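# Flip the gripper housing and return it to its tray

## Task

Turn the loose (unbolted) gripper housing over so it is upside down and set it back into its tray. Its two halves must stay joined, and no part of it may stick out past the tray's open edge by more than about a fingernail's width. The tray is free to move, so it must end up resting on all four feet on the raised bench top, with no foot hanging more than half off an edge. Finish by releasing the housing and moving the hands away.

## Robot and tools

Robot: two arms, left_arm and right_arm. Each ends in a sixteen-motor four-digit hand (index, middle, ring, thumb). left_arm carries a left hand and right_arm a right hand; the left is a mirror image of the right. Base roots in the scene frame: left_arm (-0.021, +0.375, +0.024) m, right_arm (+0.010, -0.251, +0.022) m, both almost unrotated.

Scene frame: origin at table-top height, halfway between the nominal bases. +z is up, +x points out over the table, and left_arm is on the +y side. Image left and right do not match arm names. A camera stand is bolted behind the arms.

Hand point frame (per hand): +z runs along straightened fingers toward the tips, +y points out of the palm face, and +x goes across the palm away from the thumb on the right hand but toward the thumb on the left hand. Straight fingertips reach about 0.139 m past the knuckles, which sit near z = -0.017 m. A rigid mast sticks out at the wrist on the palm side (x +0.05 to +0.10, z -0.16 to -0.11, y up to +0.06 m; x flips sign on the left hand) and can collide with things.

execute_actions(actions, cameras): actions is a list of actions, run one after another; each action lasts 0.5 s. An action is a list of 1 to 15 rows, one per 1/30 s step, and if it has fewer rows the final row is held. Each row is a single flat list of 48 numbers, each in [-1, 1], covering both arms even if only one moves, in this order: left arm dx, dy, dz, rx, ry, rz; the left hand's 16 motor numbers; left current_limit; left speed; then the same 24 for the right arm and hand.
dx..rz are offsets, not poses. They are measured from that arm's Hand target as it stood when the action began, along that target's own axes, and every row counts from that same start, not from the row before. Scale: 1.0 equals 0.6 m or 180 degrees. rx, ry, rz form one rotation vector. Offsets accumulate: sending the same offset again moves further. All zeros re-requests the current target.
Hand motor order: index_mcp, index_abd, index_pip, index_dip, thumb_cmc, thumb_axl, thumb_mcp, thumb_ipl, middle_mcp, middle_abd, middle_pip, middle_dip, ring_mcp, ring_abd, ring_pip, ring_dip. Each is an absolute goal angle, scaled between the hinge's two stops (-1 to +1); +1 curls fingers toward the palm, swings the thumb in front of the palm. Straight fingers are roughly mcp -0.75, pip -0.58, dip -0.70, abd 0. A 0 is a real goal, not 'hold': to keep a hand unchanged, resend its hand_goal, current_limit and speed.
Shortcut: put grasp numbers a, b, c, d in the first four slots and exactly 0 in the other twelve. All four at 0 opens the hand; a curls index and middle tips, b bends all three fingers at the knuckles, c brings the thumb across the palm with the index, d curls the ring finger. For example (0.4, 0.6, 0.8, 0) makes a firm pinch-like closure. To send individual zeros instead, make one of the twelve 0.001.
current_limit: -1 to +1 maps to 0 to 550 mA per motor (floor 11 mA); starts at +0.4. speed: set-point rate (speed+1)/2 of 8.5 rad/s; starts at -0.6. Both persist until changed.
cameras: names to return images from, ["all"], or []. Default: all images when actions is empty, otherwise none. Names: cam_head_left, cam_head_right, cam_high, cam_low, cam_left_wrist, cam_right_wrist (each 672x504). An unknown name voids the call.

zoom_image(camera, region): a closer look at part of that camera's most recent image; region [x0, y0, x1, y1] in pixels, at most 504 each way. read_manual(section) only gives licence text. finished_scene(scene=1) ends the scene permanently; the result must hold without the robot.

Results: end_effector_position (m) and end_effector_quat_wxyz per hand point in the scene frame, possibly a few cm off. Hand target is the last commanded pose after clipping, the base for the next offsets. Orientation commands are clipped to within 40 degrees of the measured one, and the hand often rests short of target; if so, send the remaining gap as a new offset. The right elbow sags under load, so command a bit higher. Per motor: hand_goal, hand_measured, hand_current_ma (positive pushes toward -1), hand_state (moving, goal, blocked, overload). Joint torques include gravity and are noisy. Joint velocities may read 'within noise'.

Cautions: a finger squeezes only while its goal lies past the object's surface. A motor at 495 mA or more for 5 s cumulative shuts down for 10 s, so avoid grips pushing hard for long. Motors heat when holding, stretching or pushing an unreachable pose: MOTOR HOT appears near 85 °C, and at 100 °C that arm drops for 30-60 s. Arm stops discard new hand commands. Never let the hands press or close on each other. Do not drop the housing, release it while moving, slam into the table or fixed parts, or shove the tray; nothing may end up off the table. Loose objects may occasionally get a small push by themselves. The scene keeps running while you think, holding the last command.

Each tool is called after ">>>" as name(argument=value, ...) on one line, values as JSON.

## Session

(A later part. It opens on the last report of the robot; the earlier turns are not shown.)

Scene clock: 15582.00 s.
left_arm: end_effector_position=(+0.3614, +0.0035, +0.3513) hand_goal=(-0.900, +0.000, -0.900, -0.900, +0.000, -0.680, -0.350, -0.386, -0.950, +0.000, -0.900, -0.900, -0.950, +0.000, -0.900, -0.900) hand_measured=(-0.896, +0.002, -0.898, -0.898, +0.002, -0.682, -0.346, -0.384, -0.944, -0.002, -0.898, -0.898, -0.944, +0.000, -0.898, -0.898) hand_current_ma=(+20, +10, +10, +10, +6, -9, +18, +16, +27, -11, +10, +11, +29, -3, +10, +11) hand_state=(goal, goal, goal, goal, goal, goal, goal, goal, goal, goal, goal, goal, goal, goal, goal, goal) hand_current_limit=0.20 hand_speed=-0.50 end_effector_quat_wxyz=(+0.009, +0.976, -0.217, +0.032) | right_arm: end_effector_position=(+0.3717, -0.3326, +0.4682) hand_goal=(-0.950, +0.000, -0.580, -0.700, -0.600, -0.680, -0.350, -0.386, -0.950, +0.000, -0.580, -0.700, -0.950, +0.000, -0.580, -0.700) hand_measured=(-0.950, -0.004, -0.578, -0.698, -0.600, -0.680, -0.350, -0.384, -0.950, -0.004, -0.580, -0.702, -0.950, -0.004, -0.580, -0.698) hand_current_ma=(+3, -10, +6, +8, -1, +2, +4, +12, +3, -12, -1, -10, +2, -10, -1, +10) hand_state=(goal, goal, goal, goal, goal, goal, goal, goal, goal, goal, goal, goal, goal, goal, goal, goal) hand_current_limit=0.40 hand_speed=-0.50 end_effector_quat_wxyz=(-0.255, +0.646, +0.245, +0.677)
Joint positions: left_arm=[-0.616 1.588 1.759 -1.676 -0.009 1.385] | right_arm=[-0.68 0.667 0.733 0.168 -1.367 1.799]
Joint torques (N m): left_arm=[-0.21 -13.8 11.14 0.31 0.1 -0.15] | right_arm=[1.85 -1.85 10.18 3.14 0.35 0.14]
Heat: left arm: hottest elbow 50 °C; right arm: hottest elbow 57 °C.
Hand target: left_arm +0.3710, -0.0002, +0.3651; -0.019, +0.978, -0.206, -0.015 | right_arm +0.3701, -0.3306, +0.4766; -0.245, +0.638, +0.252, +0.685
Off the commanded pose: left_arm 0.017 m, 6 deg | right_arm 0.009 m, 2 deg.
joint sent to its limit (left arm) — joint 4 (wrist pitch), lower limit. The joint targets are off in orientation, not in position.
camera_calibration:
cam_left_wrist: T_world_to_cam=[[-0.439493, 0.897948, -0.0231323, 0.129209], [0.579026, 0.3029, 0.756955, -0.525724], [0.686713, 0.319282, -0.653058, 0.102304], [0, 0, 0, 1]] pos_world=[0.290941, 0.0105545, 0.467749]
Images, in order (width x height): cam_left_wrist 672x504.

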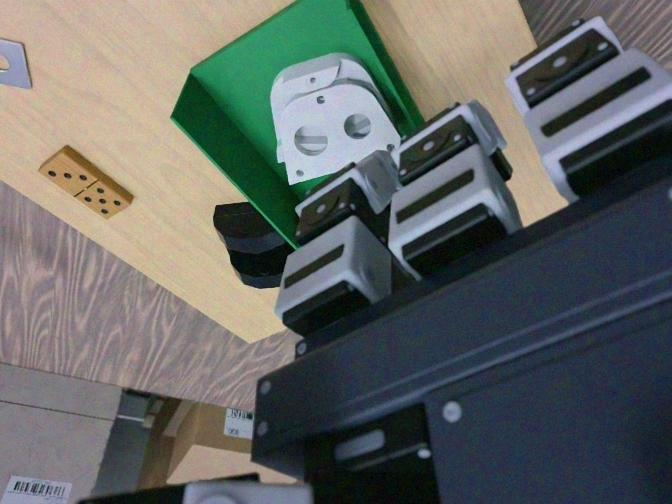

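>>> execute_actions(actions=[[[0.008,0.0,0.01,0,0,0,-0.9,0.001,-0.9,-0.9,0.001,-0.68,-0.35,-0.386,-0.95,0.001,-0.9,-0.9,-0.95,0.001,-0.9,-0.9,0.2,-0.5,0,0,0,0,0,0,-0.95,0.001,-0.58,-0.7,-0.6,-0.68,-0.35,-0.386,-0.95,0.001,-0.58,-0.7,-0.95,0.001,-0.58,-0.7,0.4,-0.5]],[[0.0,-0.1637,0.0321,0.1667,0,0,-0.9,0.001,-0.9,-0.9,0.001,-0.68,-0.35,-0.386,-0.95,0.001,-0.9,-0.9,-0.95,0.001,-0.9,-0.9,0.2,-0.5,0,0,0,0,0,0,-0.95,0.001,-0.58,-0.7,-0.6,-0.68,-0.35,-0.386,-0.95,0.001,-0.58,-0.7,-0.95,0.001,-0.58,-0.7,0.4,-0.5]],[[0.0,-0.1637,0.0321,0.1667,0,0,-0.9,0.001,-0.9,-0.9,0.001,-0.68,-0.35,-0.386,-0.95,0.001,-0.9,-0.9,-0.95,0.001,-0.9,-0.9,0.2,-0.5,0,0,0,0,0,0,-0.95,0.001,-0.58,-0.7,-0.6,-0.68,-0.35,-0.386,-0.95,0.001,-0.58,-0.7,-0.95,0.001,-0.58,-0.7,0.4,-0.5]],[[0.0,-0.1637,0.0321,0.1667,0,0,-0.9,0.001,-0.9,-0.9,0.001,-0.68,-0.35,-0.386,-0.95,0.001,-0.9,-0.9,-0.95,0.001,-0.9,-0.9,0.2,-0.5,0,0,0,0,0,0,-0.95,0.001,-0.58,-0.7,-0.6,-0.68,-0.35,-0.386,-0.95,0.001,-0.58,-0.7,-0.95,0.001,-0.58,-0.7,0.4,-0.5]]], cameras=["cam_head_right"])

>>> execute_actions(actions=[[[0.0182,0.05,-0.0315,0,0.0241,0,0.0,0.09,-0.58,-0.7,0.3,-0.68,-0.1,-0.168,-0.75,0.001,-0.58,-0.7,-0.75,0.001,-0.58,-0.7,0.2,-0.5,0,0,0,0,0,0,-0.95,0.001,-0.58,-0.7,-0.6,-0.68,-0.35,-0.386,-0.95,0.001,-0.58,-0.7,-0.95,0.001,-0.58,-0.7,0.4,-0.5]],[[0.0205,0.05,-0.03,0,0.0241,0,0.4,0.09,-0.58,-0.7,0.571,-0.68,0.03,-0.168,-0.75,0.001,-0.58,-0.7,-0.75,0.001,-0.58,-0.7,0.2,-0.5,0,0,0,0,0,0,-0.95,0.001,-0.58,-0.7,-0.6,-0.68,-0.35,-0.386,-0.95,0.001,-0.58,-0.7,-0.95,0.001,-0.58,-0.7,0.4,-0.5]],[[0.0227,0.05,-0.0284,0,0.0241,0,0.5,0.09,-0.58,-0.7,0.571,-0.68,0.03,-0.168,-0.75,0.001,-0.58,-0.7,-0.75,0.001,-0.58,-0.7,0.4,-0.7,0,0,0,0,0,0,-0.95,0.001,-0.58,-0.7,-0.6,-0.68,-0.35,-0.386,-0.95,0.001,-0.58,-0.7,-0.95,0.001,-0.58,-0.7,0.4,-0.5]],[[0.0248,0.05,-0.0265,0,0.0241,0,0.5,0.09,-0.58,-0.7,0.571,-0.68,0.03,-0.168,-0.75,0.001,-0.58,-0.7,-0.75,0.001,-0.58,-0.7,0.4,-0.7,0,0,0,0,0,0,-0.95,0.001,-0.58,-0.7,-0.6,-0.68,-0.35,-0.386,-0.95,0.001,-0.58,-0.7,-0.95,0.001,-0.58,-0.7,0.4,-0.5]],[[0.0267,0.042,-0.0247,0,0.0241,0,0.5,0.09,-0.58,-0.7,0.571,-0.68,0.03,-0.168,-0.75,0.001,-0.58,-0.7,-0.75,0.001,-0.58,-0.7,0.4,-0.7,0,0,0,0,0,0,-0.95,0.001,-0.58,-0.7,-0.6,-0.68,-0.35,-0.386,-0.95,0.001,-0.58,-0.7,-0.95,0.001,-0.58,-0.7,0.4,-0.5]]], cameras=["cam_right_wrist"])

>>> zoom_image(camera="cam_right_wrist", region=[360, 175, 480, 305])

Scene clock: 15688.57 s.
left_arm: end_effector_position=(+0.4753, +0.2364, +0.4517) hand_goal=(-0.900, +0.000, -0.900, -0.900, +0.000, -0.680, -0.350, -0.386, -0.950, +0.000, -0.900, -0.900, -0.950, +0.000, -0.900, -0.900) hand_measured=(-0.886, +0.002, -0.896, -0.898, +0.004, -0.682, -0.346, -0.384, -0.934, -0.002, -0.896, -0.898, -0.932, +0.000, -0.898, -0.898) hand_current_ma=(+72, +10, +14, +10, +20, -9, +18, +15, +80, -7, +14, +11, +84, -3, +13, +11) hand_state=(goal, goal, goal, goal, goal, goal, goal, goal, goal, goal, goal, goal, goal, goal, goal, goal) hand_current_limit=0.20 hand_speed=-0.50 end_effector_quat_wxyz=(+0.675, -0.673, +0.224, -0.204) | right_arm: end_effector_position=(+0.3717, -0.3326, +0.4682) hand_goal=(-0.950, +0.000, -0.580, -0.700, -0.600, -0.680, -0.350, -0.386, -0.950, +0.000, -0.580, -0.700, -0.950, +0.000, -0.580, -0.700) hand_measured=(-0.950, -0.004, -0.578, -0.698, -0.600, -0.680, -0.350, -0.384, -0.950, -0.004, -0.580, -0.702, -0.950, -0.004, -0.580, -0.698) hand_current_ma=(+3, -10, +6, +8, -1, +2, +4, +12, +3, -12, -1, -10, +2, -10, -1, +10) hand_state=(goal, goal, goal, goal, goal, goal, goal, goal, goal, goal, goal, goal, goal, goal, goal, goal) hand_current_limit=0.40 hand_speed=-0.50 end_effector_quat_wxyz=(-0.255, +0.646, +0.245, +0.677)
Joint positions: left_arm=[-0.607 1.554 1.759 -1.677 -1.566 1.696] | right_arm=[-0.68 0.667 0.733 0.168 -1.367 1.799]
Joint torques (N m): left_arm=[-0.73 -12.1 10.61 0.34 -1.52 0.16] | right_arm=[0.97 -1.55 9.89 2.89 0.41 0.1]
Heat: left arm: hottest elbow 52 °C; right arm: hottest elbow 57 °C.
Hand target: left_arm +0.4816, +0.2309, +0.4555; +0.705, -0.678, +0.156, -0.135 | right_arm +0.3701, -0.3306, +0.4766; -0.245, +0.638, +0.252, +0.685
Off the commanded pose: left_arm 0.009 m, 12 deg | right_arm 0.009 m, 2 deg.
joint sent to its limit (left arm) — joint 4 (wrist pitch), lower limit; joint 5 (wrist yaw), lower limit. The joint targets are off in orientation, not in position.
Images, in order (width x height): cam_head_right 672x504.

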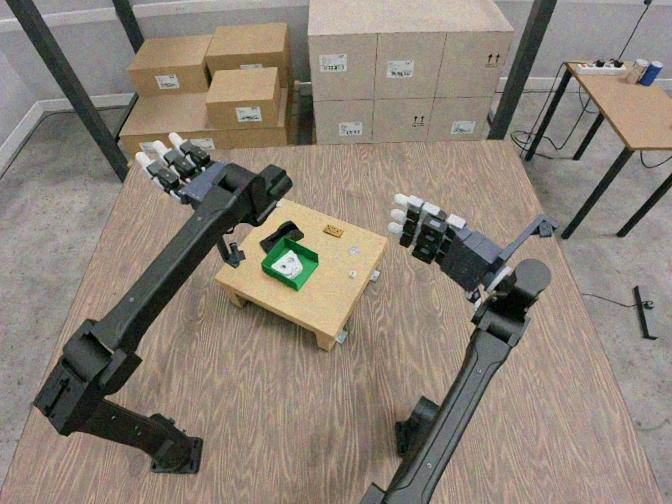

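Scene clock: 15691.53 s.
left_arm: end_effector_position=(+0.4851, +0.1353, +0.3125) hand_goal=(+0.500, +0.090, -0.580, -0.700, +0.570, -0.680, +0.030, -0.168, -0.750, +0.000, -0.580, -0.700, -0.750, +0.000, -0.580, -0.700) hand_measured=(+0.498, +0.086, -0.580, -0.702, +0.568, -0.682, +0.026, -0.170, -0.742, -0.002, -0.580, -0.702, -0.742, +0.000, -0.580, -0.702) hand_current_ma=(-6, -16, -1, -9, -10, -8, -23, -13, +41, -7, +0, -10, +44, -3, +0, -10) hand_state=(goal, goal, goal, goal, goal, goal, goal, goal, goal, goal, goal, goal, goal, goal, goal, goal) hand_current_limit=0.40 hand_speed=-0.70 end_effector_quat_wxyz=(+0.664, -0.650, +0.280, -0.242) | right_arm: end_effector_position=(+0.3717, -0.3326, +0.4682) hand_goal=(-0.950, +0.000, -0.580, -0.700, -0.600, -0.680, -0.350, -0.386, -0.950, +0.000, -0.580, -0.700, -0.950, +0.000, -0.580, -0.700) hand_measured=(-0.950, -0.004, -0.578, -0.698, -0.600, -0.680, -0.350, -0.384, -0.950, -0.004, -0.580, -0.702, -0.950, -0.004, -0.580, -0.698) hand_current_ma=(+3, -10, +6, +8, -1, +2, +4, +12, +3, -12, -1, -10, +2, -10, -1, +10) hand_state=(goal, goal, goal, goal, goal, goal, goal, goal, goal, goal, goal, goal, goal, goal, goal, goal) hand_current_limit=0.40 hand_speed=-0.50 end_effector_quat_wxyz=(-0.255, +0.646, +0.245, +0.677)
Joint positions: left_arm=[-0.749 1.699 1.572 -1.472 -1.569 1.599] | right_arm=[-0.68 0.667 0.733 0.168 -1.367 1.799]
Joint torques (N m): left_arm=[-1.2 -13.98 8.17 1.05 -1.36 -0.11] | right_arm=[1.44 -2.37 10.14 3.14 0.34 0.15]
Heat: left arm: hottest elbow 51 °C; right arm: hottest elbow 57 °C.
Hand target: left_arm +0.4903, +0.1290, +0.3055; +0.663, -0.640, +0.286, -0.260 | right_arm +0.3701, -0.3306, +0.4766; -0.245, +0.638, +0.252, +0.685
Off the commanded pose: left_arm 0.011 m, 2 deg | right_arm 0.009 m, 2 deg.
joint sent to its limit (left arm) — joint 5 (wrist yaw), lower limit. The joint targets still meet the commanded pose.
camera_calibration:
cam_right_wrist: T_world_to_cam=[[0.443034, -0.453973, -0.773065, 0.0803552], [-0.879445, -0.0526527, -0.47308, 0.487188], [0.174062, 0.889458, -0.422571, 0.552008], [0, 0, 0, 1]] pos_world=[0.296772, -0.428858, 0.525862]
Images, in order (width x height): cam_right_wrist 672x504.

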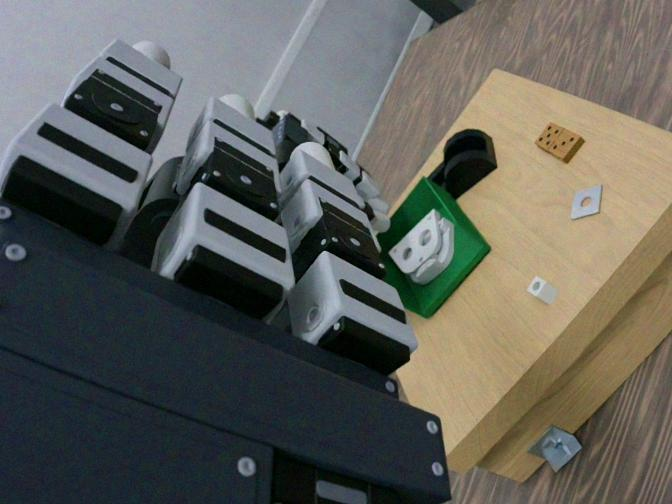

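Scaled by 3.877 from the camera's 672x504 image, which has a finer 960x720 frame.

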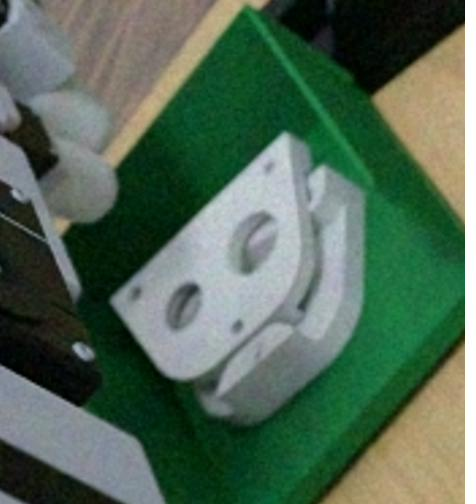

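>>> execute_actions(actions=[[[0.028,0.03,-0.005,0,0,0,0.5,0.09,-0.58,-0.7,0.571,-0.68,0.03,-0.168,-0.75,0.001,-0.58,-0.7,-0.75,0.001,-0.58,-0.7,0.4,-0.7,0,0,0,0,0,0,-0.95,0.001,-0.58,-0.7,-0.6,-0.68,-0.35,-0.386,-0.95,0.001,-0.58,-0.7,-0.95,0.001,-0.58,-0.7,0.4,-0.5]]], cameras=["cam_right_wrist"])

>>> zoom_image(camera="cam_right_wrist", region=[360, 175, 480, 305])

Scene clock: 15704.00 s.
left_arm: end_effector_position=(+0.4924, +0.1247, +0.2876) hand_goal=(+0.500, +0.090, -0.580, -0.700, +0.570, -0.680, +0.030, -0.168, -0.750, +0.000, -0.580, -0.700, -0.750, +0.000, -0.580, -0.700) hand_measured=(+0.498, +0.086, -0.580, -0.702, +0.568, -0.682, +0.026, -0.170, -0.742, -0.002, -0.580, -0.702, -0.742, +0.000, -0.580, -0.702) hand_current_ma=(-6, -16, -1, -9, -10, -8, -23, -13, +41, -7, +0, -10, +44, -3, +0, -10) hand_state=(goal, goal, goal, goal, goal, goal, goal, goal, goal, goal, goal, goal, goal, goal, goal, goal) hand_current_limit=0.40 hand_speed=-0.70 end_effector_quat_wxyz=(+0.665, -0.647, +0.287, -0.238) | right_arm: end_effector_position=(+0.3717, -0.3326, +0.4682) hand_goal=(-0.950, +0.000, -0.580, -0.700, -0.600, -0.680, -0.350, -0.386, -0.950, +0.000, -0.580, -0.700, -0.950, +0.000, -0.580, -0.700) hand_measured=(-0.950, -0.004, -0.578, -0.698, -0.600, -0.680, -0.350, -0.384, -0.950, -0.004, -0.580, -0.702, -0.950, -0.004, -0.580, -0.698) hand_current_ma=(+3, -10, +6, +8, -1, +2, +4, +12, +3, -12, -1, -10, +2, -10, -1, +10) hand_state=(goal, goal, goal, goal, goal, goal, goal, goal, goal, goal, goal, goal, goal, goal, goal, goal) hand_current_limit=0.40 hand_speed=-0.50 end_effector_quat_wxyz=(-0.255, +0.646, +0.245, +0.677)
Joint positions: left_arm=[-0.754 1.748 1.572 -1.449 -1.569 1.59] | right_arm=[-0.68 0.667 0.733 0.168 -1.367 1.799]
Joint torques (N m): left_arm=[-1.61 -14.68 8.99 1.02 -1.31 -0.1] | right_arm=[2.08 -1.96 10.18 3.1 0.42 0.1]
Heat: left arm: hottest elbow 50 °C; right arm: hottest elbow 57 °C.
Hand target: left_arm +0.4996, +0.1157, +0.2865; +0.664, -0.640, +0.286, -0.260 | right_arm +0.3701, -0.3306, +0.4766; -0.245, +0.638, +0.252, +0.685
Off the commanded pose: left_arm 0.012 m, 3 deg | right_arm 0.009 m, 2 deg.
joint sent to its limit (left arm) — joint 5 (wrist yaw), lower limit. The joint targets still meet the commanded pose.
camera_calibration:
cam_right_wrist: T_world_to_cam=[[0.443034, -0.453973, -0.773065, 0.0803552], [-0.879445, -0.0526527, -0.47308, 0.487188], [0.174062, 0.889458, -0.422571, 0.552008], [0, 0, 0, 1]] pos_world=[0.296772, -0.428858, 0.525862]
Images, in order (width x height): cam_right_wrist 672x504.

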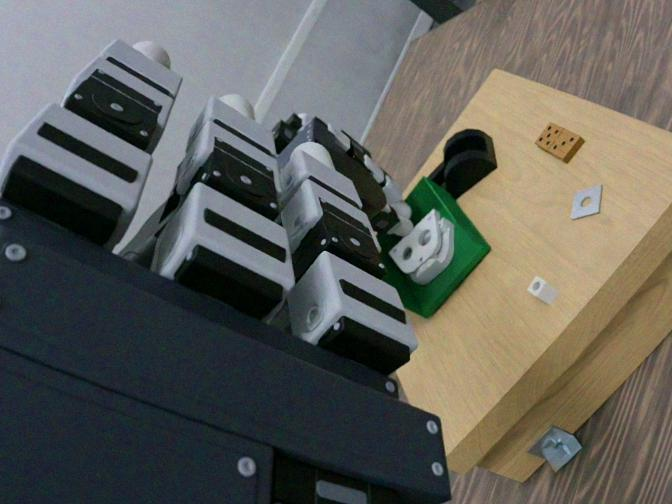

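Scaled by 3.877 from the camera's 672x504 image, which has a finer 960x720 frame.

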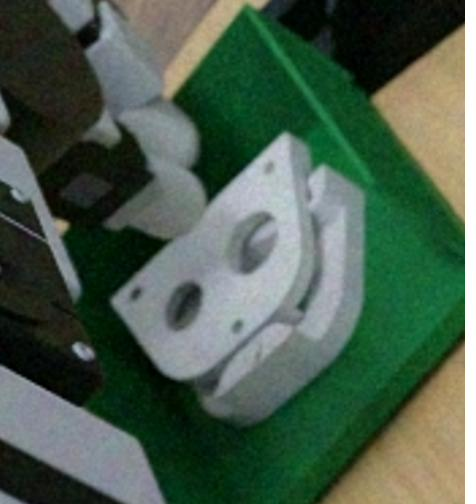

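>>> execute_actions(actions=[[[0.005,0.022,-0.007,0,0,0,0.42,0.09,-0.58,-0.7,0.571,-0.68,0.03,-0.168,-0.75,0.001,-0.58,-0.7,-0.75,0.001,-0.58,-0.7,0.4,-0.7,0,0,0,0,0,0,-0.95,0.001,-0.58,-0.7,-0.6,-0.68,-0.35,-0.386,-0.95,0.001,-0.58,-0.7,-0.95,0.001,-0.58,-0.7,0.4,-0.5]]], cameras=["cam_right_wrist"])

>>> zoom_image(camera="cam_right_wrist", region=[370, 185, 460, 305])

Scene clock: 15724.17 s.
left_arm: end_effector_position=(+0.4940, +0.1191, +0.2867) hand_goal=(+0.420, +0.090, -0.580, -0.700, +0.570, -0.680, +0.030, -0.168, -0.750, +0.000, -0.580, -0.700, -0.750, +0.000, -0.580, -0.700) hand_measured=(+0.426, +0.086, -0.580, -0.702, +0.568, -0.682, +0.026, -0.170, -0.742, -0.002, -0.580, -0.702, -0.742, +0.000, -0.580, -0.702) hand_current_ma=(+26, -16, -1, -9, -10, -8, -23, -13, +41, -7, +0, -10, +44, -3, +0, -10) hand_state=(goal, goal, goal, goal, goal, goal, goal, goal, goal, goal, goal, goal, goal, goal, goal, goal) hand_current_limit=0.40 hand_speed=-0.70 end_effector_quat_wxyz=(+0.661, -0.650, +0.280, -0.249) | right_arm: end_effector_position=(+0.3717, -0.3326, +0.4682) hand_goal=(-0.950, +0.000, -0.580, -0.700, -0.600, -0.680, -0.350, -0.386, -0.950, +0.000, -0.580, -0.700, -0.950, +0.000, -0.580, -0.700) hand_measured=(-0.950, -0.004, -0.578, -0.698, -0.600, -0.680, -0.350, -0.384, -0.950, -0.004, -0.580, -0.702, -0.950, -0.004, -0.580, -0.698) hand_current_ma=(+3, -10, +6, +8, -1, +2, +4, +12, +3, -12, -1, -10, +2, -10, -1, +10) hand_state=(goal, goal, goal, goal, goal, goal, goal, goal, goal, goal, goal, goal, goal, goal, goal, goal) hand_current_limit=0.40 hand_speed=-0.50 end_effector_quat_wxyz=(-0.255, +0.646, +0.245, +0.677)
Joint positions: left_arm=[-0.759 1.751 1.572 -1.432 -1.569 1.578] | right_arm=[-0.68 0.667 0.733 0.168 -1.367 1.799]
Joint torques (N m): left_arm=[-1.38 -14.62 7.66 1.05 -1.35 -0.11] | right_arm=[1.44 -1.73 10.02 2.85 0.37 0.07]
Heat: left arm: hottest elbow 49 °C; right arm: hottest elbow 57 °C.
Hand target: left_arm +0.4984, +0.1112, +0.2733; +0.663, -0.640, +0.286, -0.260 | right_arm +0.3701, -0.3306, +0.4766; -0.245, +0.638, +0.252, +0.685
Off the commanded pose: left_arm 0.016 m, 2 deg | right_arm 0.009 m, 2 deg.
joint sent to its limit (left arm) — joint 5 (wrist yaw), lower limit. The joint targets still meet the commanded pose.
camera_calibration:
cam_right_wrist: T_world_to_cam=[[0.443034, -0.453973, -0.773065, 0.0803552], [-0.879445, -0.0526527, -0.47308, 0.487188], [0.174062, 0.889458, -0.422571, 0.552008], [0, 0, 0, 1]] pos_world=[0.296772, -0.428858, 0.525862]
Images, in order (width x height): cam_right_wrist 672x504.

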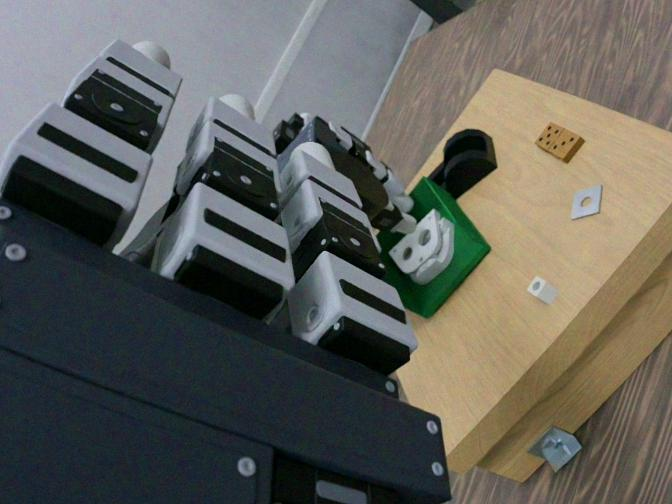

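Scaled by 4.200 from the camera's 672x504 image, which has a finer 960x720 frame.

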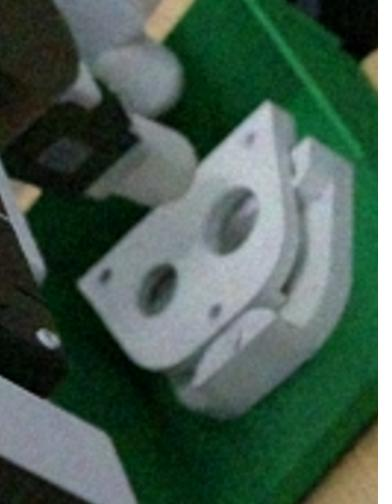

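>>> execute_actions(actions=[[[0,0.02,0,0,0,0,0.42,0.09,-0.58,-0.7,0.571,-0.68,0.03,-0.168,-0.75,0.001,-0.58,-0.7,-0.75,0.001,-0.58,-0.7,0.4,-0.7,0,0,0,0,0,0,-0.95,0.001,-0.58,-0.7,-0.6,-0.68,-0.35,-0.386,-0.95,0.001,-0.58,-0.7,-0.95,0.001,-0.58,-0.7,0.4,-0.5]]], cameras=["cam_right_wrist"])

>>> zoom_image(camera="cam_right_wrist", region=[370, 185, 460, 305])

Scene clock: 15760.17 s.
left_arm: end_effector_position=(+0.4943, +0.1189, +0.2728) hand_goal=(+0.420, +0.090, -0.580, -0.700, +0.570, -0.680, +0.030, -0.168, -0.750, +0.000, -0.580, -0.700, -0.750, +0.000, -0.580, -0.700) hand_measured=(+0.426, +0.086, -0.580, -0.702, +0.568, -0.682, +0.026, -0.170, -0.742, -0.002, -0.580, -0.702, -0.742, +0.000, -0.580, -0.702) hand_current_ma=(+26, -16, -1, -9, -10, -8, -23, -13, +41, -7, +0, -10, +44, -3, +0, -10) hand_state=(goal, goal, goal, goal, goal, goal, goal, goal, goal, goal, goal, goal, goal, goal, goal, goal) hand_current_limit=0.40 hand_speed=-0.70 end_effector_quat_wxyz=(+0.662, -0.650, +0.281, -0.248) | right_arm: end_effector_position=(+0.3717, -0.3326, +0.4682) hand_goal=(-0.950, +0.000, -0.580, -0.700, -0.600, -0.680, -0.350, -0.386, -0.950, +0.000, -0.580, -0.700, -0.950, +0.000, -0.580, -0.700) hand_measured=(-0.950, -0.004, -0.578, -0.698, -0.600, -0.680, -0.350, -0.384, -0.950, -0.004, -0.580, -0.702, -0.950, -0.004, -0.580, -0.698) hand_current_ma=(+3, -10, +6, +8, -1, +2, +4, +12, +3, -12, -1, -10, +2, -10, -1, +10) hand_state=(goal, goal, goal, goal, goal, goal, goal, goal, goal, goal, goal, goal, goal, goal, goal, goal) hand_current_limit=0.40 hand_speed=-0.50 end_effector_quat_wxyz=(-0.255, +0.646, +0.245, +0.677)
Joint positions: left_arm=[-0.759 1.763 1.552 -1.418 -1.569 1.563] | right_arm=[-0.68 0.667 0.733 0.168 -1.367 1.799]
Joint torques (N m): left_arm=[-1.26 -15.38 7.61 1.09 -1.33 -0.13] | right_arm=[1.14 -2.37 10.1 3.14 0.39 0.1]
Heat: left arm: hottest elbow 47 °C; right arm: hottest elbow 57 °C.
Hand target: left_arm +0.4982, +0.1117, +0.2614; +0.663, -0.641, +0.286, -0.261 | right_arm +0.3701, -0.3306, +0.4766; -0.245, +0.638, +0.252, +0.685
Off the commanded pose: left_arm 0.014 m, 2 deg | right_arm 0.009 m, 2 deg.
joint sent to its limit (left arm) — joint 5 (wrist yaw), lower limit. The joint targets still meet the commanded pose.
camera_calibration:
cam_right_wrist: T_world_to_cam=[[0.443034, -0.453973, -0.773065, 0.0803552], [-0.879445, -0.0526527, -0.47308, 0.487188], [0.174062, 0.889458, -0.422571, 0.552008], [0, 0, 0, 1]] pos_world=[0.296772, -0.428858, 0.525862]
Images, in order (width x height): cam_right_wrist 672x504.

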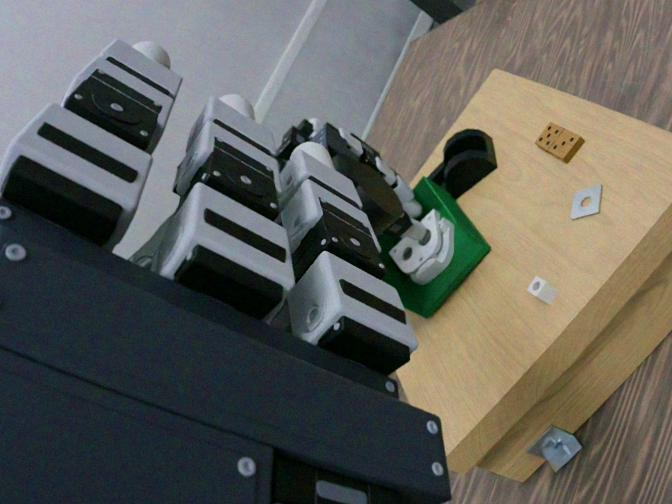

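Scaled by 4.200 from the camera's 672x504 image, which has a finer 960x720 frame.

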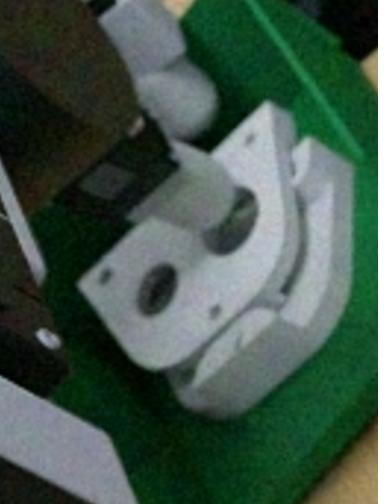

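>>> execute_actions(actions=[[[0,0.016,0,0,0,0,0.42,0.09,-0.58,-0.7,0.571,-0.68,0.03,-0.168,-0.75,0.001,-0.58,-0.7,-0.75,0.001,-0.58,-0.7,0.4,-0.7,0,0,0,0,0,0,-0.95,0.001,-0.58,-0.7,-0.6,-0.68,-0.35,-0.386,-0.95,0.001,-0.58,-0.7,-0.95,0.001,-0.58,-0.7,0.4,-0.5]]], cameras=["cam_right_wrist"])

>>> zoom_image(camera="cam_right_wrist", region=[370, 185, 460, 305])

Scene clock: 15773.83 s.
left_arm: end_effector_position=(+0.4941, +0.1190, +0.2648) hand_goal=(+0.420, +0.090, -0.580, -0.700, +0.570, -0.680, +0.030, -0.168, -0.750, +0.000, -0.580, -0.700, -0.750, +0.000, -0.580, -0.700) hand_measured=(+0.426, +0.086, -0.580, -0.702, +0.568, -0.682, +0.026, -0.170, -0.742, -0.002, -0.580, -0.702, -0.742, +0.000, -0.580, -0.702) hand_current_ma=(+26, -15, -1, -8, -10, -8, -23, -13, +41, -7, +0, -10, +44, -3, +0, -10) hand_state=(goal, goal, goal, goal, goal, goal, goal, goal, goal, goal, goal, goal, goal, goal, goal, goal) hand_current_limit=0.40 hand_speed=-0.70 end_effector_quat_wxyz=(+0.661, -0.650, +0.280, -0.249) | right_arm: end_effector_position=(+0.3717, -0.3326, +0.4682) hand_goal=(-0.950, +0.000, -0.580, -0.700, -0.600, -0.680, -0.350, -0.386, -0.950, +0.000, -0.580, -0.700, -0.950, +0.000, -0.580, -0.700) hand_measured=(-0.950, -0.004, -0.578, -0.698, -0.600, -0.680, -0.350, -0.384, -0.950, -0.004, -0.580, -0.702, -0.950, -0.004, -0.580, -0.698) hand_current_ma=(+3, -10, +6, +8, -1, +2, +4, +12, +3, -12, -1, -10, +2, -10, -1, +10) hand_state=(goal, goal, goal, goal, goal, goal, goal, goal, goal, goal, goal, goal, goal, goal, goal, goal) hand_current_limit=0.40 hand_speed=-0.50 end_effector_quat_wxyz=(-0.255, +0.646, +0.245, +0.677)
Joint positions: left_arm=[-0.759 1.768 1.537 -1.407 -1.569 1.55] | right_arm=[-0.68 0.667 0.733 0.168 -1.367 1.799]
Joint torques (N m): left_arm=[-1.44 -14.68 7.5 1.1 -1.34 -0.11] | right_arm=[1.26 -2.14 10.14 3.03 0.39 0.13]
Heat: left arm: hottest elbow 46 °C; right arm: hottest elbow 57 °C.
Hand target: left_arm +0.4980, +0.1122, +0.2517; +0.663, -0.640, +0.286, -0.260 | right_arm +0.3701, -0.3306, +0.4766; -0.245, +0.638, +0.252, +0.685
Off the commanded pose: left_arm 0.015 m, 2 deg | right_arm 0.009 m, 2 deg.
joint sent to its limit (left arm) — joint 5 (wrist yaw), lower limit. The joint targets still meet the commanded pose.
camera_calibration:
cam_right_wrist: T_world_to_cam=[[0.443034, -0.453973, -0.773065, 0.0803552], [-0.879445, -0.0526527, -0.47308, 0.487188], [0.174062, 0.889458, -0.422571, 0.552008], [0, 0, 0, 1]] pos_world=[0.296772, -0.428858, 0.525862]
Images, in order (width x height): cam_right_wrist 672x504.

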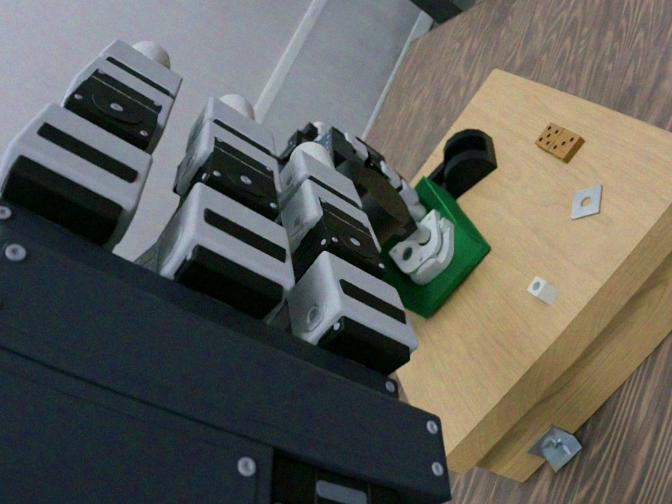

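Scaled by 4.200 from the camera's 672x504 image, which has a finer 960x720 frame.

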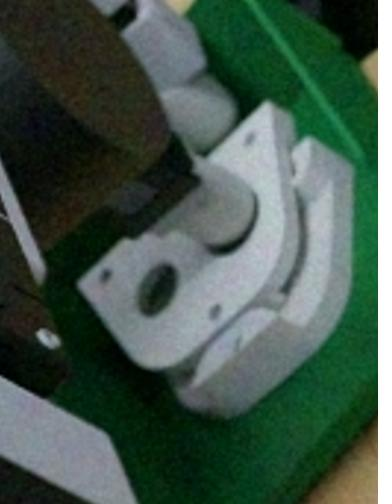

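>>> execute_actions(actions=[[[0,0.014,0,0,0,0,0.42,0.09,-0.58,-0.7,0.571,-0.68,0.03,-0.168,-0.75,0.001,-0.58,-0.7,-0.75,0.001,-0.58,-0.7,0.4,-0.7,0,0,0,0,0,0,-0.95,0.001,-0.58,-0.7,-0.6,-0.68,-0.35,-0.386,-0.95,0.001,-0.58,-0.7,-0.95,0.001,-0.58,-0.7,0.4,-0.5]]], cameras=["cam_right_wrist"])

>>> zoom_image(camera="cam_right_wrist", region=[370, 185, 460, 305])

Scene clock: 15782.03 s.
left_arm: end_effector_position=(+0.4940, +0.1189, +0.2594) hand_goal=(+0.420, +0.090, -0.580, -0.700, +0.570, -0.680, +0.030, -0.168, -0.750, +0.000, -0.580, -0.700, -0.750, +0.000, -0.580, -0.700) hand_measured=(+0.426, +0.086, -0.580, -0.702, +0.572, -0.680, +0.028, -0.170, -0.742, -0.002, -0.580, -0.702, -0.742, +0.000, -0.580, -0.702) hand_current_ma=(+26, -15, +0, -7, +6, -5, -10, -6, +41, -7, +0, -10, +44, -3, +0, -10) hand_state=(goal, goal, goal, goal, goal, goal, goal, goal, goal, goal, goal, goal, goal, goal, goal, goal) hand_current_limit=0.40 hand_speed=-0.70 end_effector_quat_wxyz=(+0.660, -0.651, +0.278, -0.251) | right_arm: end_effector_position=(+0.3717, -0.3326, +0.4682) hand_goal=(-0.950, +0.000, -0.580, -0.700, -0.600, -0.680, -0.350, -0.386, -0.950, +0.000, -0.580, -0.700, -0.950, +0.000, -0.580, -0.700) hand_measured=(-0.950, -0.004, -0.578, -0.698, -0.600, -0.680, -0.350, -0.384, -0.950, -0.004, -0.580, -0.702, -0.950, -0.004, -0.580, -0.698) hand_current_ma=(+3, -10, +6, +8, -1, +2, +4, +12, +3, -12, -1, -10, +2, -10, -1, +10) hand_state=(goal, goal, goal, goal, goal, goal, goal, goal, goal, goal, goal, goal, goal, goal, goal, goal) hand_current_limit=0.40 hand_speed=-0.50 end_effector_quat_wxyz=(-0.255, +0.646, +0.245, +0.677)
Joint positions: left_arm=[-0.76 1.771 1.527 -1.4 -1.569 1.538] | right_arm=[-0.68 0.667 0.733 0.168 -1.367 1.799]
Joint torques (N m): left_arm=[-1.26 -14.56 7.27 1.07 -1.32 -0.11] | right_arm=[1.26 -1.44 10.26 2.97 0.36 0.09]
Heat: left arm: hottest elbow 45 °C; right arm: hottest elbow 57 °C.
Hand target: left_arm +0.4978, +0.1125, +0.2434; +0.663, -0.641, +0.286, -0.260 | right_arm +0.3701, -0.3306, +0.4766; -0.245, +0.638, +0.252, +0.685
Off the commanded pose: left_arm 0.018 m, 2 deg | right_arm 0.009 m, 2 deg.
joint sent to its limit (left arm) — joint 5 (wrist yaw), lower limit. The joint targets still meet the commanded pose.
camera_calibration:
cam_right_wrist: T_world_to_cam=[[0.443034, -0.453973, -0.773065, 0.0803552], [-0.879445, -0.0526527, -0.47308, 0.487188], [0.174062, 0.889458, -0.422571, 0.552008], [0, 0, 0, 1]] pos_world=[0.296772, -0.428858, 0.525862]
Images, in order (width x height): cam_right_wrist 672x504.

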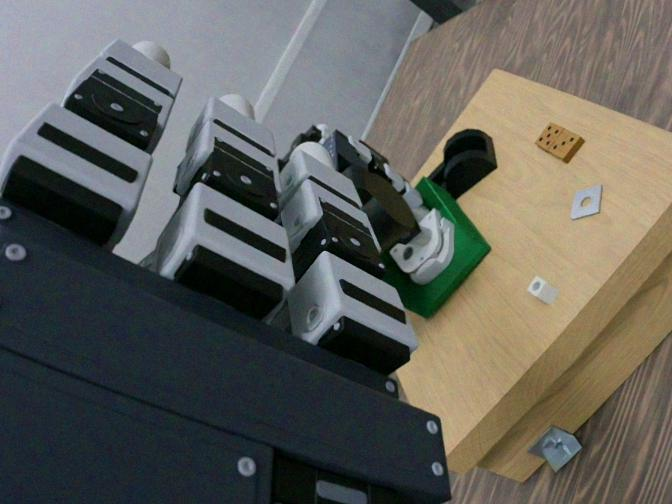

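Scaled by 4.200 from the camera's 672x504 image, which has a finer 960x720 frame.

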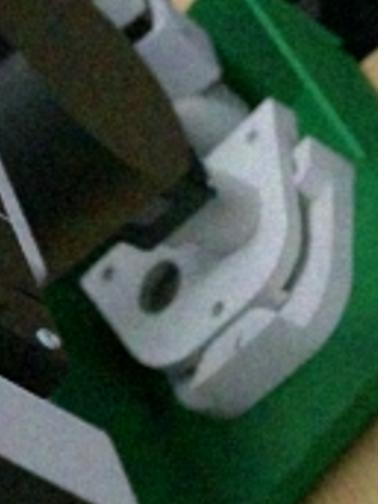

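>>> execute_actions(actions=[[[0,0.01,0,0,0,0,0.42,0.09,-0.58,-0.7,0.571,-0.68,0.03,-0.168,-0.75,0.001,-0.58,-0.7,-0.75,0.001,-0.58,-0.7,0.4,-0.7,0,0,0,0,0,0,-0.95,0.001,-0.58,-0.7,-0.6,-0.68,-0.35,-0.386,-0.95,0.001,-0.58,-0.7,-0.95,0.001,-0.58,-0.7,0.4,-0.5]],[[0,0,0,0,0,0,0.52,0.09,-0.58,-0.7,0.571,-0.68,0.08,-0.168,-0.75,0.001,-0.58,-0.7,-0.75,0.001,-0.58,-0.7,0.4,-0.7,0,0,0,0,0,0,-0.95,0.001,-0.58,-0.7,-0.6,-0.68,-0.35,-0.386,-0.95,0.001,-0.58,-0.7,-0.95,0.001,-0.58,-0.7,0.4,-0.5]]], cameras=["cam_right_wrist"])

>>> zoom_image(camera="cam_right_wrist", region=[370, 185, 460, 305])

Scene clock: 15791.93 s.
left_arm: end_effector_position=(+0.4942, +0.1189, +0.2564) hand_goal=(+0.520, +0.090, -0.580, -0.700, +0.570, -0.680, +0.080, -0.168, -0.750, +0.000, -0.580, -0.700, -0.750, +0.000, -0.580, -0.700) hand_measured=(+0.466, +0.088, -0.596, -0.706, +0.574, -0.680, +0.060, -0.170, -0.742, -0.002, -0.580, -0.702, -0.742, +0.000, -0.580, -0.702) hand_current_ma=(-275, -9, -71, -28, +19, +1, -118, -14, +41, -7, +0, -10, +44, -3, +0, -10) hand_state=(blocked, goal, goal, goal, goal, goal, goal, goal, goal, goal, goal, goal, goal, goal, goal, goal) hand_current_limit=0.40 hand_speed=-0.70 end_effector_quat_wxyz=(+0.660, -0.651, +0.275, -0.254) | right_arm: end_effector_position=(+0.3717, -0.3326, +0.4682) hand_goal=(-0.950, +0.000, -0.580, -0.700, -0.600, -0.680, -0.350, -0.386, -0.950, +0.000, -0.580, -0.700, -0.950, +0.000, -0.580, -0.700) hand_measured=(-0.950, -0.004, -0.578, -0.698, -0.600, -0.680, -0.350, -0.384, -0.950, -0.004, -0.580, -0.702, -0.950, -0.004, -0.580, -0.698) hand_current_ma=(+3, -10, +6, +8, -1, +2, +4, +12, +3, -12, -1, -10, +2, -10, -1, +10) hand_state=(goal, goal, goal, goal, goal, goal, goal, goal, goal, goal, goal, goal, goal, goal, goal, goal) hand_current_limit=0.40 hand_speed=-0.50 end_effector_quat_wxyz=(-0.255, +0.646, +0.245, +0.677)
Joint positions: left_arm=[-0.76 1.773 1.519 -1.395 -1.57 1.526] | right_arm=[-0.68 0.667 0.733 0.168 -1.367 1.799]
Joint torques (N m): left_arm=[-1.32 -14.1 7.23 0.95 -1.28 -0.1] | right_arm=[1.96 -1.96 10.24 2.96 0.38 0.13]
Heat: left arm: hottest elbow 45 °C; right arm: hottest elbow 57 °C.
Hand target: left_arm +0.4977, +0.1128, +0.2374; +0.663, -0.641, +0.286, -0.260 | right_arm +0.3701, -0.3306, +0.4766; -0.245, +0.638, +0.252, +0.685
Off the commanded pose: left_arm 0.020 m, 2 deg | right_arm 0.009 m, 2 deg.
joint sent to its limit (left arm) — joint 5 (wrist yaw), lower limit. The joint targets still meet the commanded pose.
camera_calibration:
cam_right_wrist: T_world_to_cam=[[0.443034, -0.453973, -0.773065, 0.0803552], [-0.879445, -0.0526527, -0.47308, 0.487188], [0.174062, 0.889458, -0.422571, 0.552008], [0, 0, 0, 1]] pos_world=[0.296772, -0.428858, 0.525862]
Images, in order (width x height): cam_right_wrist 672x504.

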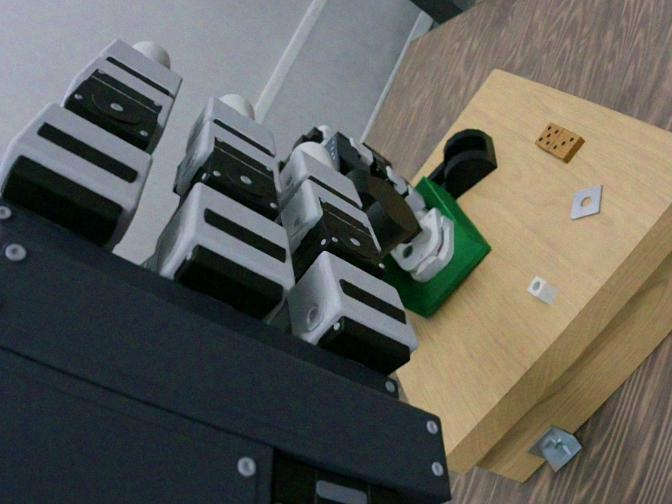

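Scaled by 4.200 from the camera's 672x504 image, which has a finer 960x720 frame.

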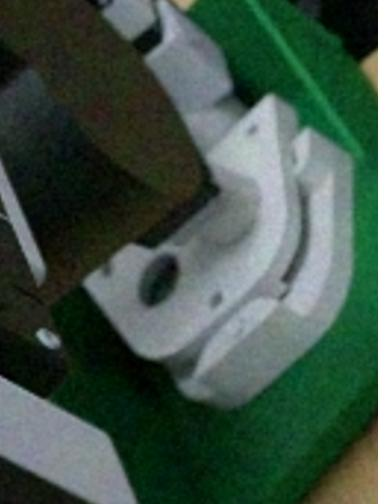

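>>> execute_actions(actions=[[[0,-0.005,0,0,0,0,0.65,0.09,-0.58,-0.7,0.571,-0.68,0.2,-0.168,-0.75,0.001,-0.58,-0.7,-0.75,0.001,-0.58,-0.7,0.4,-0.7,0,0,0,0,0,0,-0.95,0.001,-0.58,-0.7,-0.6,-0.68,-0.35,-0.386,-0.95,0.001,-0.58,-0.7,-0.95,0.001,-0.58,-0.7,0.4,-0.5]],[[0,-0.015,0,0,0,0,0.65,0.09,-0.58,-0.7,0.571,-0.68,0.2,-0.168,-0.75,0.001,-0.58,-0.7,-0.75,0.001,-0.58,-0.7,0.4,-0.7,0,0,0,0,0,0,-0.95,0.001,-0.58,-0.7,-0.6,-0.68,-0.35,-0.386,-0.95,0.001,-0.58,-0.7,-0.95,0.001,-0.58,-0.7,0.4,-0.5]],[[0,-0.015,0,0,0,0,0.65,0.09,-0.58,-0.7,0.571,-0.68,0.2,-0.168,-0.75,0.001,-0.58,-0.7,-0.75,0.001,-0.58,-0.7,0.4,-0.7,0,0,0,0,0,0,-0.95,0.001,-0.58,-0.7,-0.6,-0.68,-0.35,-0.386,-0.95,0.001,-0.58,-0.7,-0.95,0.001,-0.58,-0.7,0.4,-0.5]]], cameras=["cam_right_wrist"])

>>> zoom_image(camera="cam_right_wrist", region=[370, 185, 460, 305])

Scene clock: 15804.73 s.
left_arm: end_effector_position=(+0.4942, +0.1186, +0.2562) hand_goal=(+0.650, +0.090, -0.580, -0.700, +0.570, -0.680, +0.200, -0.168, -0.750, +0.000, -0.580, -0.700, -0.750, +0.000, -0.580, -0.700) hand_measured=(+0.468, +0.088, -0.606, -0.710, +0.574, -0.680, +0.082, -0.184, -0.742, -0.002, -0.580, -0.702, -0.742, +0.000, -0.580, -0.702) hand_current_ma=(-385, -8, -121, -46, +19, +1, -385, -94, +41, -7, +0, -10, +44, -3, +0, -10) hand_state=(blocked, goal, blocked, goal, goal, goal, blocked, goal, goal, goal, goal, goal, goal, goal, goal, goal) hand_current_limit=0.40 hand_speed=-0.70 end_effector_quat_wxyz=(+0.660, -0.652, +0.275, -0.254) | right_arm: end_effector_position=(+0.3717, -0.3326, +0.4682) hand_goal=(-0.950, +0.000, -0.580, -0.700, -0.600, -0.680, -0.350, -0.386, -0.950, +0.000, -0.580, -0.700, -0.950, +0.000, -0.580, -0.700) hand_measured=(-0.950, -0.004, -0.578, -0.698, -0.600, -0.680, -0.350, -0.384, -0.950, -0.004, -0.580, -0.702, -0.950, -0.004, -0.580, -0.698) hand_current_ma=(+3, -10, +6, +8, -1, +2, +4, +12, +3, -12, -1, -10, +2, -10, -1, +10) hand_state=(goal, goal, goal, goal, goal, goal, goal, goal, goal, goal, goal, goal, goal, goal, goal, goal) hand_current_limit=0.40 hand_speed=-0.50 end_effector_quat_wxyz=(-0.255, +0.646, +0.245, +0.677)
Joint positions: left_arm=[-0.76 1.773 1.519 -1.395 -1.57 1.524] | right_arm=[-0.68 0.667 0.733 0.168 -1.367 1.799]
Joint torques (N m): left_arm=[-1.44 -15.21 9.69 0.1 -1.28 0.15] | right_arm=[1.73 -2.08 10.13 2.86 0.37 0.09]
Heat: left arm: hottest elbow 44 °C; right arm: hottest elbow 57 °C.
Hand target: left_arm +0.4981, +0.1118, +0.2583; +0.663, -0.640, +0.286, -0.260 | right_arm +0.3701, -0.3306, +0.4766; -0.245, +0.638, +0.252, +0.685
Off the commanded pose: left_arm 0.008 m, 2 deg | right_arm 0.009 m, 2 deg.
joint sent to its limit (left arm) — joint 5 (wrist yaw), lower limit. The joint targets still meet the commanded pose.
camera_calibration:
cam_right_wrist: T_world_to_cam=[[0.443034, -0.453973, -0.773065, 0.0803552], [-0.879445, -0.0526527, -0.47308, 0.487188], [0.174062, 0.889458, -0.422571, 0.552008], [0, 0, 0, 1]] pos_world=[0.296772, -0.428858, 0.525862]
Images, in order (width x height): cam_right_wrist 672x504.

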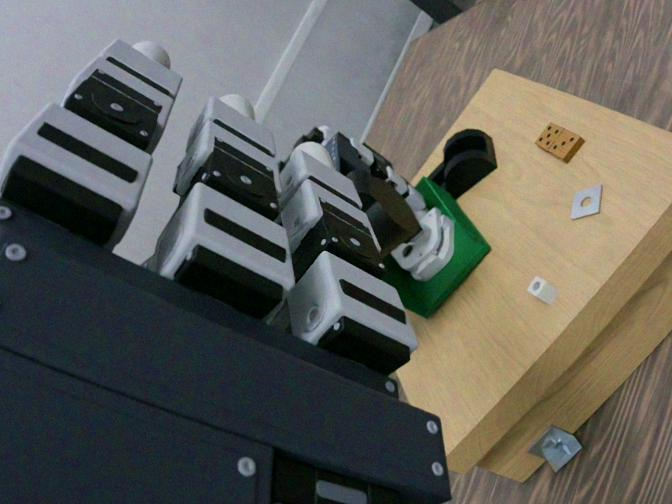

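Scaled by 4.200 from the camera's 672x504 image, which has a finer 960x720 frame.

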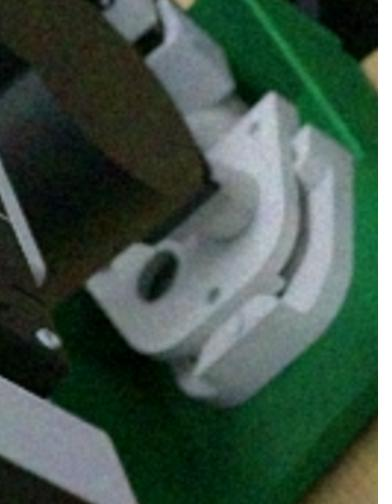

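>>> execute_actions(actions=[[[0,-0.015,0,0,0,0,0.65,0.09,-0.58,-0.7,0.571,-0.68,0.2,-0.168,-0.75,0.001,-0.58,-0.7,-0.75,0.001,-0.58,-0.7,0.4,-0.7,0,0,0,0,0,0,-0.95,0.001,-0.58,-0.7,-0.6,-0.68,-0.35,-0.386,-0.95,0.001,-0.58,-0.7,-0.95,0.001,-0.58,-0.7,0.4,-0.5]],[[0,-0.015,0,0,0,0,0.65,0.09,-0.58,-0.7,0.571,-0.68,0.2,-0.168,-0.75,0.001,-0.58,-0.7,-0.75,0.001,-0.58,-0.7,0.4,-0.7,0,0,0,0,0,0,-0.95,0.001,-0.58,-0.7,-0.6,-0.68,-0.35,-0.386,-0.95,0.001,-0.58,-0.7,-0.95,0.001,-0.58,-0.7,0.4,-0.5]]], cameras=["cam_right_wrist"])

>>> zoom_image(camera="cam_right_wrist", region=[370, 185, 460, 305])

Scene clock: 15818.60 s.
left_arm: end_effector_position=(+0.4919, +0.1202, +0.2584) hand_goal=(+0.650, +0.090, -0.580, -0.700, +0.570, -0.680, +0.200, -0.168, -0.750, +0.000, -0.580, -0.700, -0.750, +0.000, -0.580, -0.700) hand_measured=(+0.468, +0.088, -0.606, -0.710, +0.574, -0.680, +0.082, -0.184, -0.742, -0.002, -0.580, -0.702, -0.742, +0.000, -0.580, -0.702) hand_current_ma=(-385, -8, -126, -49, +15, +1, -385, -94, +41, -7, +0, -10, +44, -3, +0, -10) hand_state=(blocked, goal, blocked, goal, goal, goal, blocked, goal, goal, goal, goal, goal, goal, goal, goal, goal) hand_current_limit=0.40 hand_speed=-0.70 end_effector_quat_wxyz=(+0.664, -0.647, +0.286, -0.244) | right_arm: end_effector_position=(+0.3717, -0.3326, +0.4682) hand_goal=(-0.950, +0.000, -0.580, -0.700, -0.600, -0.680, -0.350, -0.386, -0.950, +0.000, -0.580, -0.700, -0.950, +0.000, -0.580, -0.700) hand_measured=(-0.950, -0.004, -0.578, -0.698, -0.600, -0.680, -0.350, -0.384, -0.950, -0.004, -0.580, -0.702, -0.950, -0.004, -0.580, -0.698) hand_current_ma=(+3, -10, +6, +8, -1, +2, +4, +12, +3, -12, -1, -10, +2, -10, -1, +10) hand_state=(goal, goal, goal, goal, goal, goal, goal, goal, goal, goal, goal, goal, goal, goal, goal, goal) hand_current_limit=0.40 hand_speed=-0.50 end_effector_quat_wxyz=(-0.255, +0.646, +0.245, +0.677)
Joint positions: left_arm=[-0.761 1.773 1.527 -1.414 -1.57 1.546] | right_arm=[-0.68 0.667 0.733 0.168 -1.367 1.799]
Joint torques (N m): left_arm=[-1.2 -16.56 11.33 0.02 -1.3 0.16] | right_arm=[1.44 -1.9 9.99 3.08 0.4 0.1]
Heat: left arm: hottest elbow 44 °C; right arm: hottest elbow 57 °C.
Hand target: left_arm +0.4984, +0.1110, +0.2762; +0.663, -0.640, +0.286, -0.260 | right_arm +0.3701, -0.3306, +0.4766; -0.245, +0.638, +0.252, +0.685
Off the commanded pose: left_arm 0.021 m, 2 deg | right_arm 0.009 m, 2 deg.
joint sent to its limit (left arm) — joint 5 (wrist yaw), lower limit. The joint targets still meet the commanded pose.
camera_calibration:
cam_right_wrist: T_world_to_cam=[[0.443034, -0.453973, -0.773065, 0.0803552], [-0.879445, -0.0526527, -0.47308, 0.487188], [0.174062, 0.889458, -0.422571, 0.552008], [0, 0, 0, 1]] pos_world=[0.296772, -0.428858, 0.525862]
Images, in order (width x height): cam_right_wrist 672x504.

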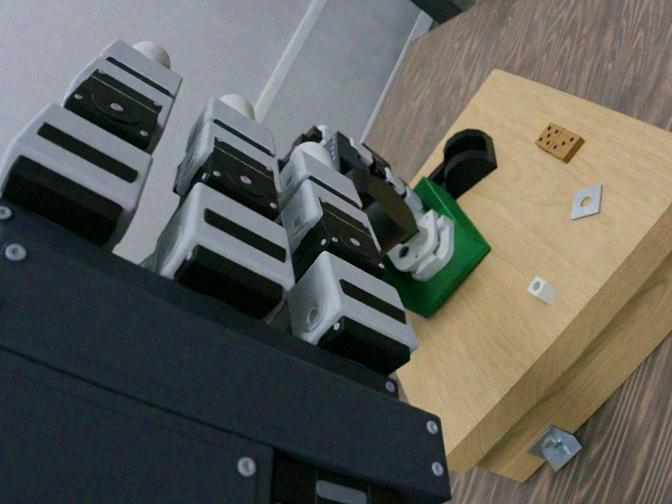

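Scaled by 4.200 from the camera's 672x504 image, which has a finer 960x720 frame.

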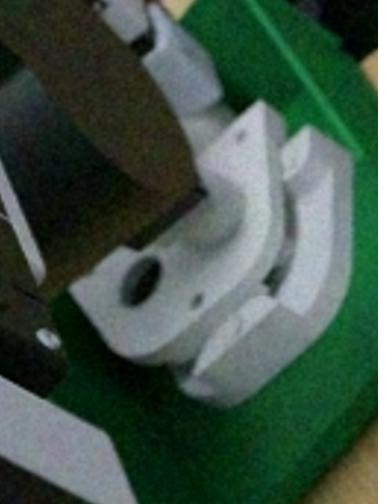

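>>> execute_actions(actions=[[[0,-0.01,0,0,0,0,0.65,0.09,-0.58,-0.7,0.571,-0.68,0.2,-0.168,-0.75,0.001,-0.58,-0.7,-0.75,0.001,-0.58,-0.7,0.4,-0.7,0,0,0,0,0,0,-0.95,0.001,-0.58,-0.7,-0.6,-0.68,-0.35,-0.386,-0.95,0.001,-0.58,-0.7,-0.95,0.001,-0.58,-0.7,0.4,-0.5]],[[0,-0.01,0,0,0,0,0.65,0.09,-0.58,-0.7,0.571,-0.68,0.2,-0.168,-0.75,0.001,-0.58,-0.7,-0.75,0.001,-0.58,-0.7,0.4,-0.7,0,0,0,0,0,0,-0.95,0.001,-0.58,-0.7,-0.6,-0.68,-0.35,-0.386,-0.95,0.001,-0.58,-0.7,-0.95,0.001,-0.58,-0.7,0.4,-0.5]]], cameras=["cam_right_wrist"])

>>> zoom_image(camera="cam_right_wrist", region=[370, 185, 460, 305])

Scene clock: 15828.40 s.
left_arm: end_effector_position=(+0.4934, +0.1187, +0.2655) hand_goal=(+0.650, +0.090, -0.580, -0.700, +0.570, -0.680, +0.200, -0.168, -0.750, +0.000, -0.580, -0.700, -0.750, +0.000, -0.580, -0.700) hand_measured=(+0.468, +0.088, -0.606, -0.710, +0.574, -0.680, +0.082, -0.184, -0.742, -0.002, -0.580, -0.702, -0.742, +0.000, -0.580, -0.702) hand_current_ma=(-385, -8, -126, -49, +15, +1, -385, -94, +41, -7, +0, -10, +44, -3, +0, -10) hand_state=(blocked, goal, blocked, goal, goal, goal, blocked, goal, goal, goal, goal, goal, goal, goal, goal, goal) hand_current_limit=0.40 hand_speed=-0.70 end_effector_quat_wxyz=(+0.665, -0.646, +0.288, -0.241) | right_arm: end_effector_position=(+0.3717, -0.3326, +0.4682) hand_goal=(-0.950, +0.000, -0.580, -0.700, -0.600, -0.680, -0.350, -0.386, -0.950, +0.000, -0.580, -0.700, -0.950, +0.000, -0.580, -0.700) hand_measured=(-0.950, -0.004, -0.578, -0.698, -0.600, -0.680, -0.350, -0.384, -0.950, -0.004, -0.580, -0.702, -0.950, -0.004, -0.580, -0.698) hand_current_ma=(+3, -10, +6, +8, -1, +2, +4, +12, +3, -12, -1, -10, +2, -10, -1, +10) hand_state=(goal, goal, goal, goal, goal, goal, goal, goal, goal, goal, goal, goal, goal, goal, goal, goal) hand_current_limit=0.40 hand_speed=-0.50 end_effector_quat_wxyz=(-0.255, +0.646, +0.245, +0.677)
Joint positions: left_arm=[-0.761 1.773 1.547 -1.42 -1.57 1.567] | right_arm=[-0.68 0.667 0.733 0.168 -1.367 1.799]
Joint torques (N m): left_arm=[-1.32 -17.32 11.26 -0.05 -1.28 0.14] | right_arm=[2.08 -2.02 9.94 3.18 0.36 0.11]
Heat: left arm: hottest elbow 46 °C; right arm: hottest elbow 57 °C.
Hand target: left_arm +0.4988, +0.1106, +0.2883; +0.663, -0.641, +0.286, -0.260 | right_arm +0.3701, -0.3306, +0.4766; -0.245, +0.638, +0.252, +0.685
Off the commanded pose: left_arm 0.025 m, 2 deg | right_arm 0.009 m, 2 deg.
joint sent to its limit (left arm) — joint 5 (wrist yaw), lower limit. The joint targets still meet the commanded pose.
camera_calibration:
cam_right_wrist: T_world_to_cam=[[0.443034, -0.453973, -0.773065, 0.0803552], [-0.879445, -0.0526527, -0.47308, 0.487188], [0.174062, 0.889458, -0.422571, 0.552008], [0, 0, 0, 1]] pos_world=[0.296772, -0.428858, 0.525862]
Images, in order (width x height): cam_right_wrist 672x504.

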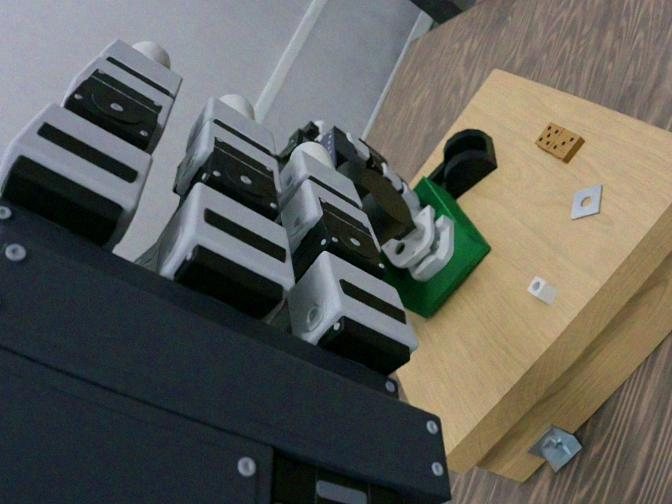

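Scaled by 4.200 from the camera's 672x504 image, which has a finer 960x720 frame.

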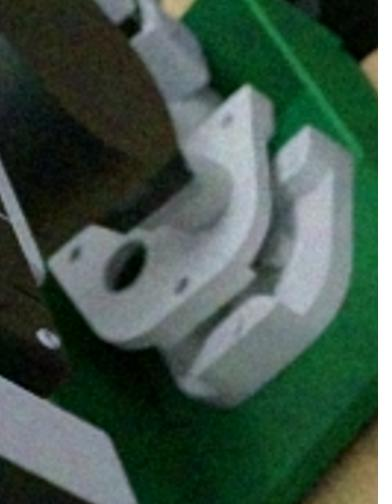

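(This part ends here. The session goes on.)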